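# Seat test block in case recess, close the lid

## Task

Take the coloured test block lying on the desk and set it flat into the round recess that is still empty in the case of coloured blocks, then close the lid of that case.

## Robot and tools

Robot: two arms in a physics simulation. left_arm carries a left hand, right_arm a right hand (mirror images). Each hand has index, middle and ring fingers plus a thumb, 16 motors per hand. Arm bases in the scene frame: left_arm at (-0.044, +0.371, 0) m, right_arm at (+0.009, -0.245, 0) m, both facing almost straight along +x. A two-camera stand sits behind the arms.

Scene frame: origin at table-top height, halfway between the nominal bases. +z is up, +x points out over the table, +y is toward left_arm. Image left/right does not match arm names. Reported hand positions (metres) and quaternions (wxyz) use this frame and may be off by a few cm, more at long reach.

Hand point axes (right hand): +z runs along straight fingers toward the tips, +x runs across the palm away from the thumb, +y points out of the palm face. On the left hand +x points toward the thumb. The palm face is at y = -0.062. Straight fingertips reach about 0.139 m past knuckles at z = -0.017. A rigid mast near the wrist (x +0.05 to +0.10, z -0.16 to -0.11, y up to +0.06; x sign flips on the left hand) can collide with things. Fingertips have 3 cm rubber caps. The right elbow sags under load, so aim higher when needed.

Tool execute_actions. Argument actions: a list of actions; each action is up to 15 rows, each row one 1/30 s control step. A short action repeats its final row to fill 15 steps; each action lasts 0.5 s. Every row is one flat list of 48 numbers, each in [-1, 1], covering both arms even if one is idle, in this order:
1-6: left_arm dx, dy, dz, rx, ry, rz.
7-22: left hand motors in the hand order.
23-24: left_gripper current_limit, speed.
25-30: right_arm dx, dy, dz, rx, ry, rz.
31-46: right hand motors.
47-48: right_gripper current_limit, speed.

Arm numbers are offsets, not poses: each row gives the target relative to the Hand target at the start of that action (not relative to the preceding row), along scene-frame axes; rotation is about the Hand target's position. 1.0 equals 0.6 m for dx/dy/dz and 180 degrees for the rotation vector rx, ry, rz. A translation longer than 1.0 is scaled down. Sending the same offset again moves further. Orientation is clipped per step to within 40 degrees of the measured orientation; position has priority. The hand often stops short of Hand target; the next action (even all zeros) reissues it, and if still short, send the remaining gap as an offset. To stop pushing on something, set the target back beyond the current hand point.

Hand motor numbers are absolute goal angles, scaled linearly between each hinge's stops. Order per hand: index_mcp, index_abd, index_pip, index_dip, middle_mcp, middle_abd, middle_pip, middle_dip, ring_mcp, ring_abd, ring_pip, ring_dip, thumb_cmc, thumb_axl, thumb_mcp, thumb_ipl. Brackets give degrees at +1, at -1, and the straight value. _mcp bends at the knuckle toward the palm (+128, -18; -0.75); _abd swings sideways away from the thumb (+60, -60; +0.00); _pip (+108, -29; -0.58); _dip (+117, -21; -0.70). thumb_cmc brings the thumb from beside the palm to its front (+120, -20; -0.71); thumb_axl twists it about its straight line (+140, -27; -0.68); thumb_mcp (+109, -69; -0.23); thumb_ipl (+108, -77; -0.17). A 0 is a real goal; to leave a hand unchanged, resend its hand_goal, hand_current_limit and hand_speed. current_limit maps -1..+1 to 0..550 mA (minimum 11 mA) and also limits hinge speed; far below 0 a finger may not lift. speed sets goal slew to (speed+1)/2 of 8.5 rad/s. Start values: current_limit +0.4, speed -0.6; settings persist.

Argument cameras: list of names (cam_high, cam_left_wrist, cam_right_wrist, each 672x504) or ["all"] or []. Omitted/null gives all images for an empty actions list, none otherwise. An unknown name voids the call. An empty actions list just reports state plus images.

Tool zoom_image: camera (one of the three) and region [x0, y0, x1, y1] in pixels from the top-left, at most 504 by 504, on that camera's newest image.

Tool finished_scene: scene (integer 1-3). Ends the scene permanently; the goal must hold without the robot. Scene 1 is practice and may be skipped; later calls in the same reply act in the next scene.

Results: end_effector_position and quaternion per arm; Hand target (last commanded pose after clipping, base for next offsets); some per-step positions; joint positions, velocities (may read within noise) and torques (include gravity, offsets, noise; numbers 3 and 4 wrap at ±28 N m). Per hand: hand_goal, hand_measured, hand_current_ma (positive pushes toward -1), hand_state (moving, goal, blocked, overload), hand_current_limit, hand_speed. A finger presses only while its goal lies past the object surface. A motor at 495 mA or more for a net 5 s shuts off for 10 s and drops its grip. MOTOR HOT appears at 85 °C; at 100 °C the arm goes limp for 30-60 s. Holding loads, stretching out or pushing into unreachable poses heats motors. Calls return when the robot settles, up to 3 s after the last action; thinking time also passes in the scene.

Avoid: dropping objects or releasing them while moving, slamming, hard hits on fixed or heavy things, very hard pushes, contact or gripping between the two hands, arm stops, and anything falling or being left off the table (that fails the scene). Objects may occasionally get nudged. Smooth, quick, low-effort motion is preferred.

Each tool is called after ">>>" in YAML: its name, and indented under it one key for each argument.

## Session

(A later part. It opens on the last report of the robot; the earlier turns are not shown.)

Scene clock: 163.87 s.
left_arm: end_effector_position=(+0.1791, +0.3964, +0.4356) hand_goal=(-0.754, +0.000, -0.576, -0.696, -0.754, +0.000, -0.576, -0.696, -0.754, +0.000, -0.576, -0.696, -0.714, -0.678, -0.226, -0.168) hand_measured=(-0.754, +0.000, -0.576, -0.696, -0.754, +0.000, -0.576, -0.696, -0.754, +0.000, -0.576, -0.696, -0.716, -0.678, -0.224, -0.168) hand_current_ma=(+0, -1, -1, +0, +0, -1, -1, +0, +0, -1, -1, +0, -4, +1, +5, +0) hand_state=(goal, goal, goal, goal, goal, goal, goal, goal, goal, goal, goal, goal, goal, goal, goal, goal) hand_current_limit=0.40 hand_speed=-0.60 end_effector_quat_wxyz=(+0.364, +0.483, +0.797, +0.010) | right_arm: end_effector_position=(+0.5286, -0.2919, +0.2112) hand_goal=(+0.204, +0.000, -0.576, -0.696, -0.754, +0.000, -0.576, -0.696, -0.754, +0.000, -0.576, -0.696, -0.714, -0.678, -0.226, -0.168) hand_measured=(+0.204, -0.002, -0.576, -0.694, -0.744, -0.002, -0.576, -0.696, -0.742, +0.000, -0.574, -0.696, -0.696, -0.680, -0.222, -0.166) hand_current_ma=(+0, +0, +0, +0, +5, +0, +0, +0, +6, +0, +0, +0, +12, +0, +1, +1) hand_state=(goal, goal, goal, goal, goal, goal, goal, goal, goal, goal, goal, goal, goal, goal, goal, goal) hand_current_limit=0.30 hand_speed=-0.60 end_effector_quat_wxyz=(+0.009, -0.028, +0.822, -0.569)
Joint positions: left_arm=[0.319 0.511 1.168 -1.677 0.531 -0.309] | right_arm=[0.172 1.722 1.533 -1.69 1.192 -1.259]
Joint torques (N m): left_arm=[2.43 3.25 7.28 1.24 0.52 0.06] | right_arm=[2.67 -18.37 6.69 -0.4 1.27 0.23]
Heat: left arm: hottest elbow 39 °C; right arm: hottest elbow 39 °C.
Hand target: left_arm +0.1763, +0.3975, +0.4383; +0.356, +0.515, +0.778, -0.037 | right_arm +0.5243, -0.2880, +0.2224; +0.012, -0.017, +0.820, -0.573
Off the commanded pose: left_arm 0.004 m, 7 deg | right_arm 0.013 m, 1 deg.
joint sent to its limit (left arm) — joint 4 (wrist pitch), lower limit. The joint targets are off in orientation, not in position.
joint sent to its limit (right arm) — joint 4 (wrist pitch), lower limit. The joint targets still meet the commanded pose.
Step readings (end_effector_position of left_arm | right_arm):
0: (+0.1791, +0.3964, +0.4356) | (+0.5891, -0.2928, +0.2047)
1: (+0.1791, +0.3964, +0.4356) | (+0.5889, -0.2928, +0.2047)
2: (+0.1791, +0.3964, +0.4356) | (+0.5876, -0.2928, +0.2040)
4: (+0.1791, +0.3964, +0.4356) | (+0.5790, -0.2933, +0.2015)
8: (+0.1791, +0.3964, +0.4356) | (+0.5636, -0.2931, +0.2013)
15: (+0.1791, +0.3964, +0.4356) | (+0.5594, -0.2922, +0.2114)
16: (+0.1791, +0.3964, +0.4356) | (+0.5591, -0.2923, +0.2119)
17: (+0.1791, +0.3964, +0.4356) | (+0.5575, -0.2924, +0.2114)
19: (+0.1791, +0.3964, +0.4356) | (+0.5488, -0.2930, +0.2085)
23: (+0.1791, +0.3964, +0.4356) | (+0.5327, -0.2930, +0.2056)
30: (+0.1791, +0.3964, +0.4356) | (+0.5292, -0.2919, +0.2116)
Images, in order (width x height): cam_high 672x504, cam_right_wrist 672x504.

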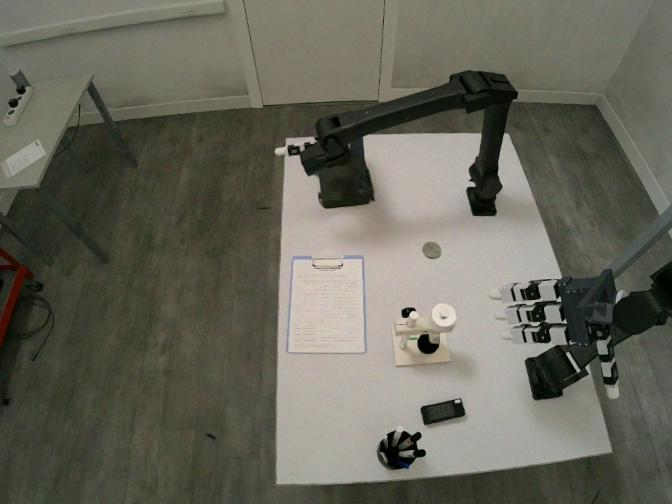

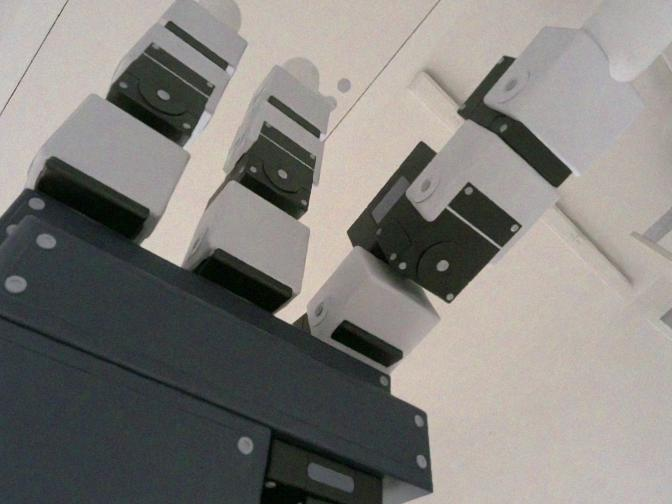

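>>> execute_actions:
  actions:
    - [[0,0,0,0,0,0,-0.754,0,-0.576,-0.696,-0.754,0,-0.576,-0.696,-0.754,0,-0.576,-0.696,-0.714,-0.678,-0.226,-0.168,0.4,-0.6,-0.08,0.1,0.12,0,0,0,0.205,0,-0.576,-0.696,-0.754,0,-0.576,-0.696,-0.754,0,-0.576,-0.696,-0.714,-0.678,-0.226,-0.168,0.3,-0.6]]
    - [[0,0,0,0,0,0,-0.754,0,-0.576,-0.696,-0.754,0,-0.576,-0.696,-0.754,0,-0.576,-0.696,-0.714,-0.678,-0.226,-0.168,0.4,-0.6,-0.12,0.12,0,0,0,0,0.205,0,-0.576,-0.696,-0.754,0,-0.576,-0.696,-0.754,0,-0.576,-0.696,-0.714,-0.678,-0.226,-0.168,0.3,-0.6]]
  cameras: ["cam_high","cam_right_wrist"]

>>> zoom_image:
  camera: "cam_high"
  region: [295, 125, 385, 215]

Scene clock: 165.67 s.
left_arm: end_effector_position=(+0.1791, +0.3964, +0.4356) hand_goal=(-0.754, +0.000, -0.576, -0.696, -0.754, +0.000, -0.576, -0.696, -0.754, +0.000, -0.576, -0.696, -0.714, -0.678, -0.226, -0.168) hand_measured=(-0.754, +0.000, -0.576, -0.696, -0.754, +0.000, -0.576, -0.696, -0.754, +0.000, -0.576, -0.696, -0.716, -0.678, -0.224, -0.168) hand_current_ma=(+0, -1, -1, +0, +0, -1, -1, +0, +0, -1, -1, +0, -4, +1, +5, +0) hand_state=(goal, goal, goal, goal, goal, goal, goal, goal, goal, goal, goal, goal, goal, goal, goal, goal) hand_current_limit=0.40 hand_speed=-0.60 end_effector_quat_wxyz=(+0.364, +0.483, +0.797, +0.010) | right_arm: end_effector_position=(+0.4078, -0.1536, +0.2923) hand_goal=(+0.204, +0.000, -0.576, -0.696, -0.754, +0.000, -0.576, -0.696, -0.754, +0.000, -0.576, -0.696, -0.714, -0.678, -0.226, -0.168) hand_measured=(+0.204, -0.002, -0.576, -0.694, -0.744, -0.002, -0.576, -0.696, -0.742, +0.000, -0.574, -0.696, -0.698, -0.680, -0.224, -0.166) hand_current_ma=(+0, +0, +0, +0, +5, +0, +0, +0, +6, +0, +0, +0, +9, +0, +1, +1) hand_state=(goal, goal, goal, goal, goal, goal, goal, goal, goal, goal, goal, goal, goal, goal, goal, goal) hand_current_limit=0.30 hand_speed=-0.60 end_effector_quat_wxyz=(+0.151, -0.130, +0.851, -0.485)
Joint positions: left_arm=[0.319 0.511 1.168 -1.677 0.531 -0.309] | right_arm=[0.512 1.308 1.325 -1.69 1.063 -1.303]
Joint torques (N m): left_arm=[2.73 3.14 7.27 1.25 0.53 0.06] | right_arm=[2.08 -10.93 7.2 -0.03 1.22 0.21]
Heat: left arm: hottest elbow 39 °C; right arm: hottest elbow 39 °C.
Hand target: left_arm +0.1763, +0.3975, +0.4383; +0.356, +0.515, +0.778, -0.037 | right_arm +0.4042, -0.1560, +0.2942; +0.011, -0.017, +0.820, -0.572
Off the commanded pose: left_arm 0.004 m, 7 deg | right_arm 0.005 m, 23 deg.
joint sent to its limit (left arm) — joint 4 (wrist pitch), lower limit. The joint targets are off in orientation, not in position.
joint sent to its limit (right arm) — joint 4 (wrist pitch), lower limit. The joint targets are off in orientation, not in position.
Step readings (end_effector_position of left_arm | right_arm):
0: (+0.1791, +0.3964, +0.4356) | (+0.5286, -0.2919, +0.2113)
1: (+0.1791, +0.3964, +0.4356) | (+0.5284, -0.2916, +0.2112)
2: (+0.1791, +0.3964, +0.4356) | (+0.5270, -0.2902, +0.2116)
4: (+0.1791, +0.3964, +0.4356) | (+0.5174, -0.2810, +0.2155)
8: (+0.1791, +0.3964, +0.4356) | (+0.4996, -0.2497, +0.2494)
15: (+0.1791, +0.3964, +0.4356) | (+0.4801, -0.2266, +0.3011)
16: (+0.1791, +0.3964, +0.4356) | (+0.4795, -0.2267, +0.3017)
17: (+0.1791, +0.3964, +0.4356) | (+0.4771, -0.2248, +0.2996)
19: (+0.1791, +0.3964, +0.4356) | (+0.4628, -0.2155, +0.2881)
23: (+0.1791, +0.3964, +0.4356) | (+0.4285, -0.1771, +0.2733)
30: (+0.1791, +0.3964, +0.4356) | (+0.4099, -0.1527, +0.2916)
Images, in order (width x height): cam_high 672x504, cam_right_wrist 672x504.

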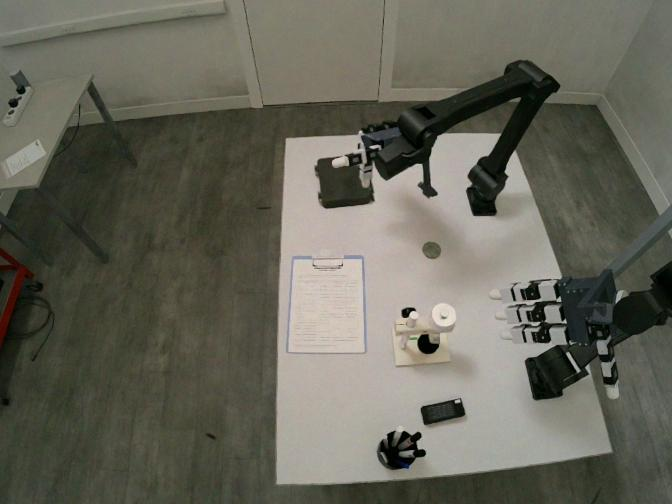

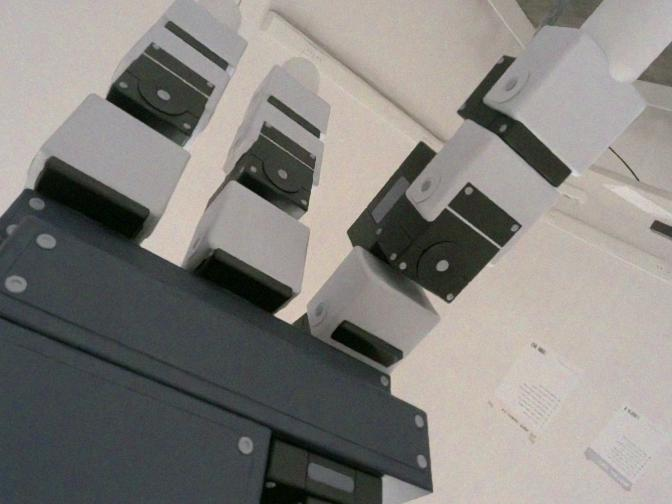

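Scaled by 5.600.

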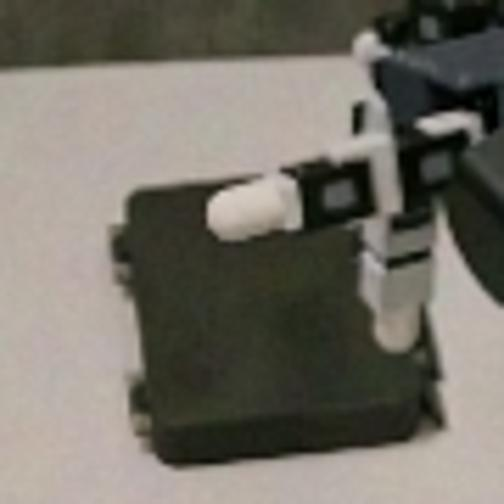

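>>> finished_scene:
  scene: 1

The scene is finished: the task was done.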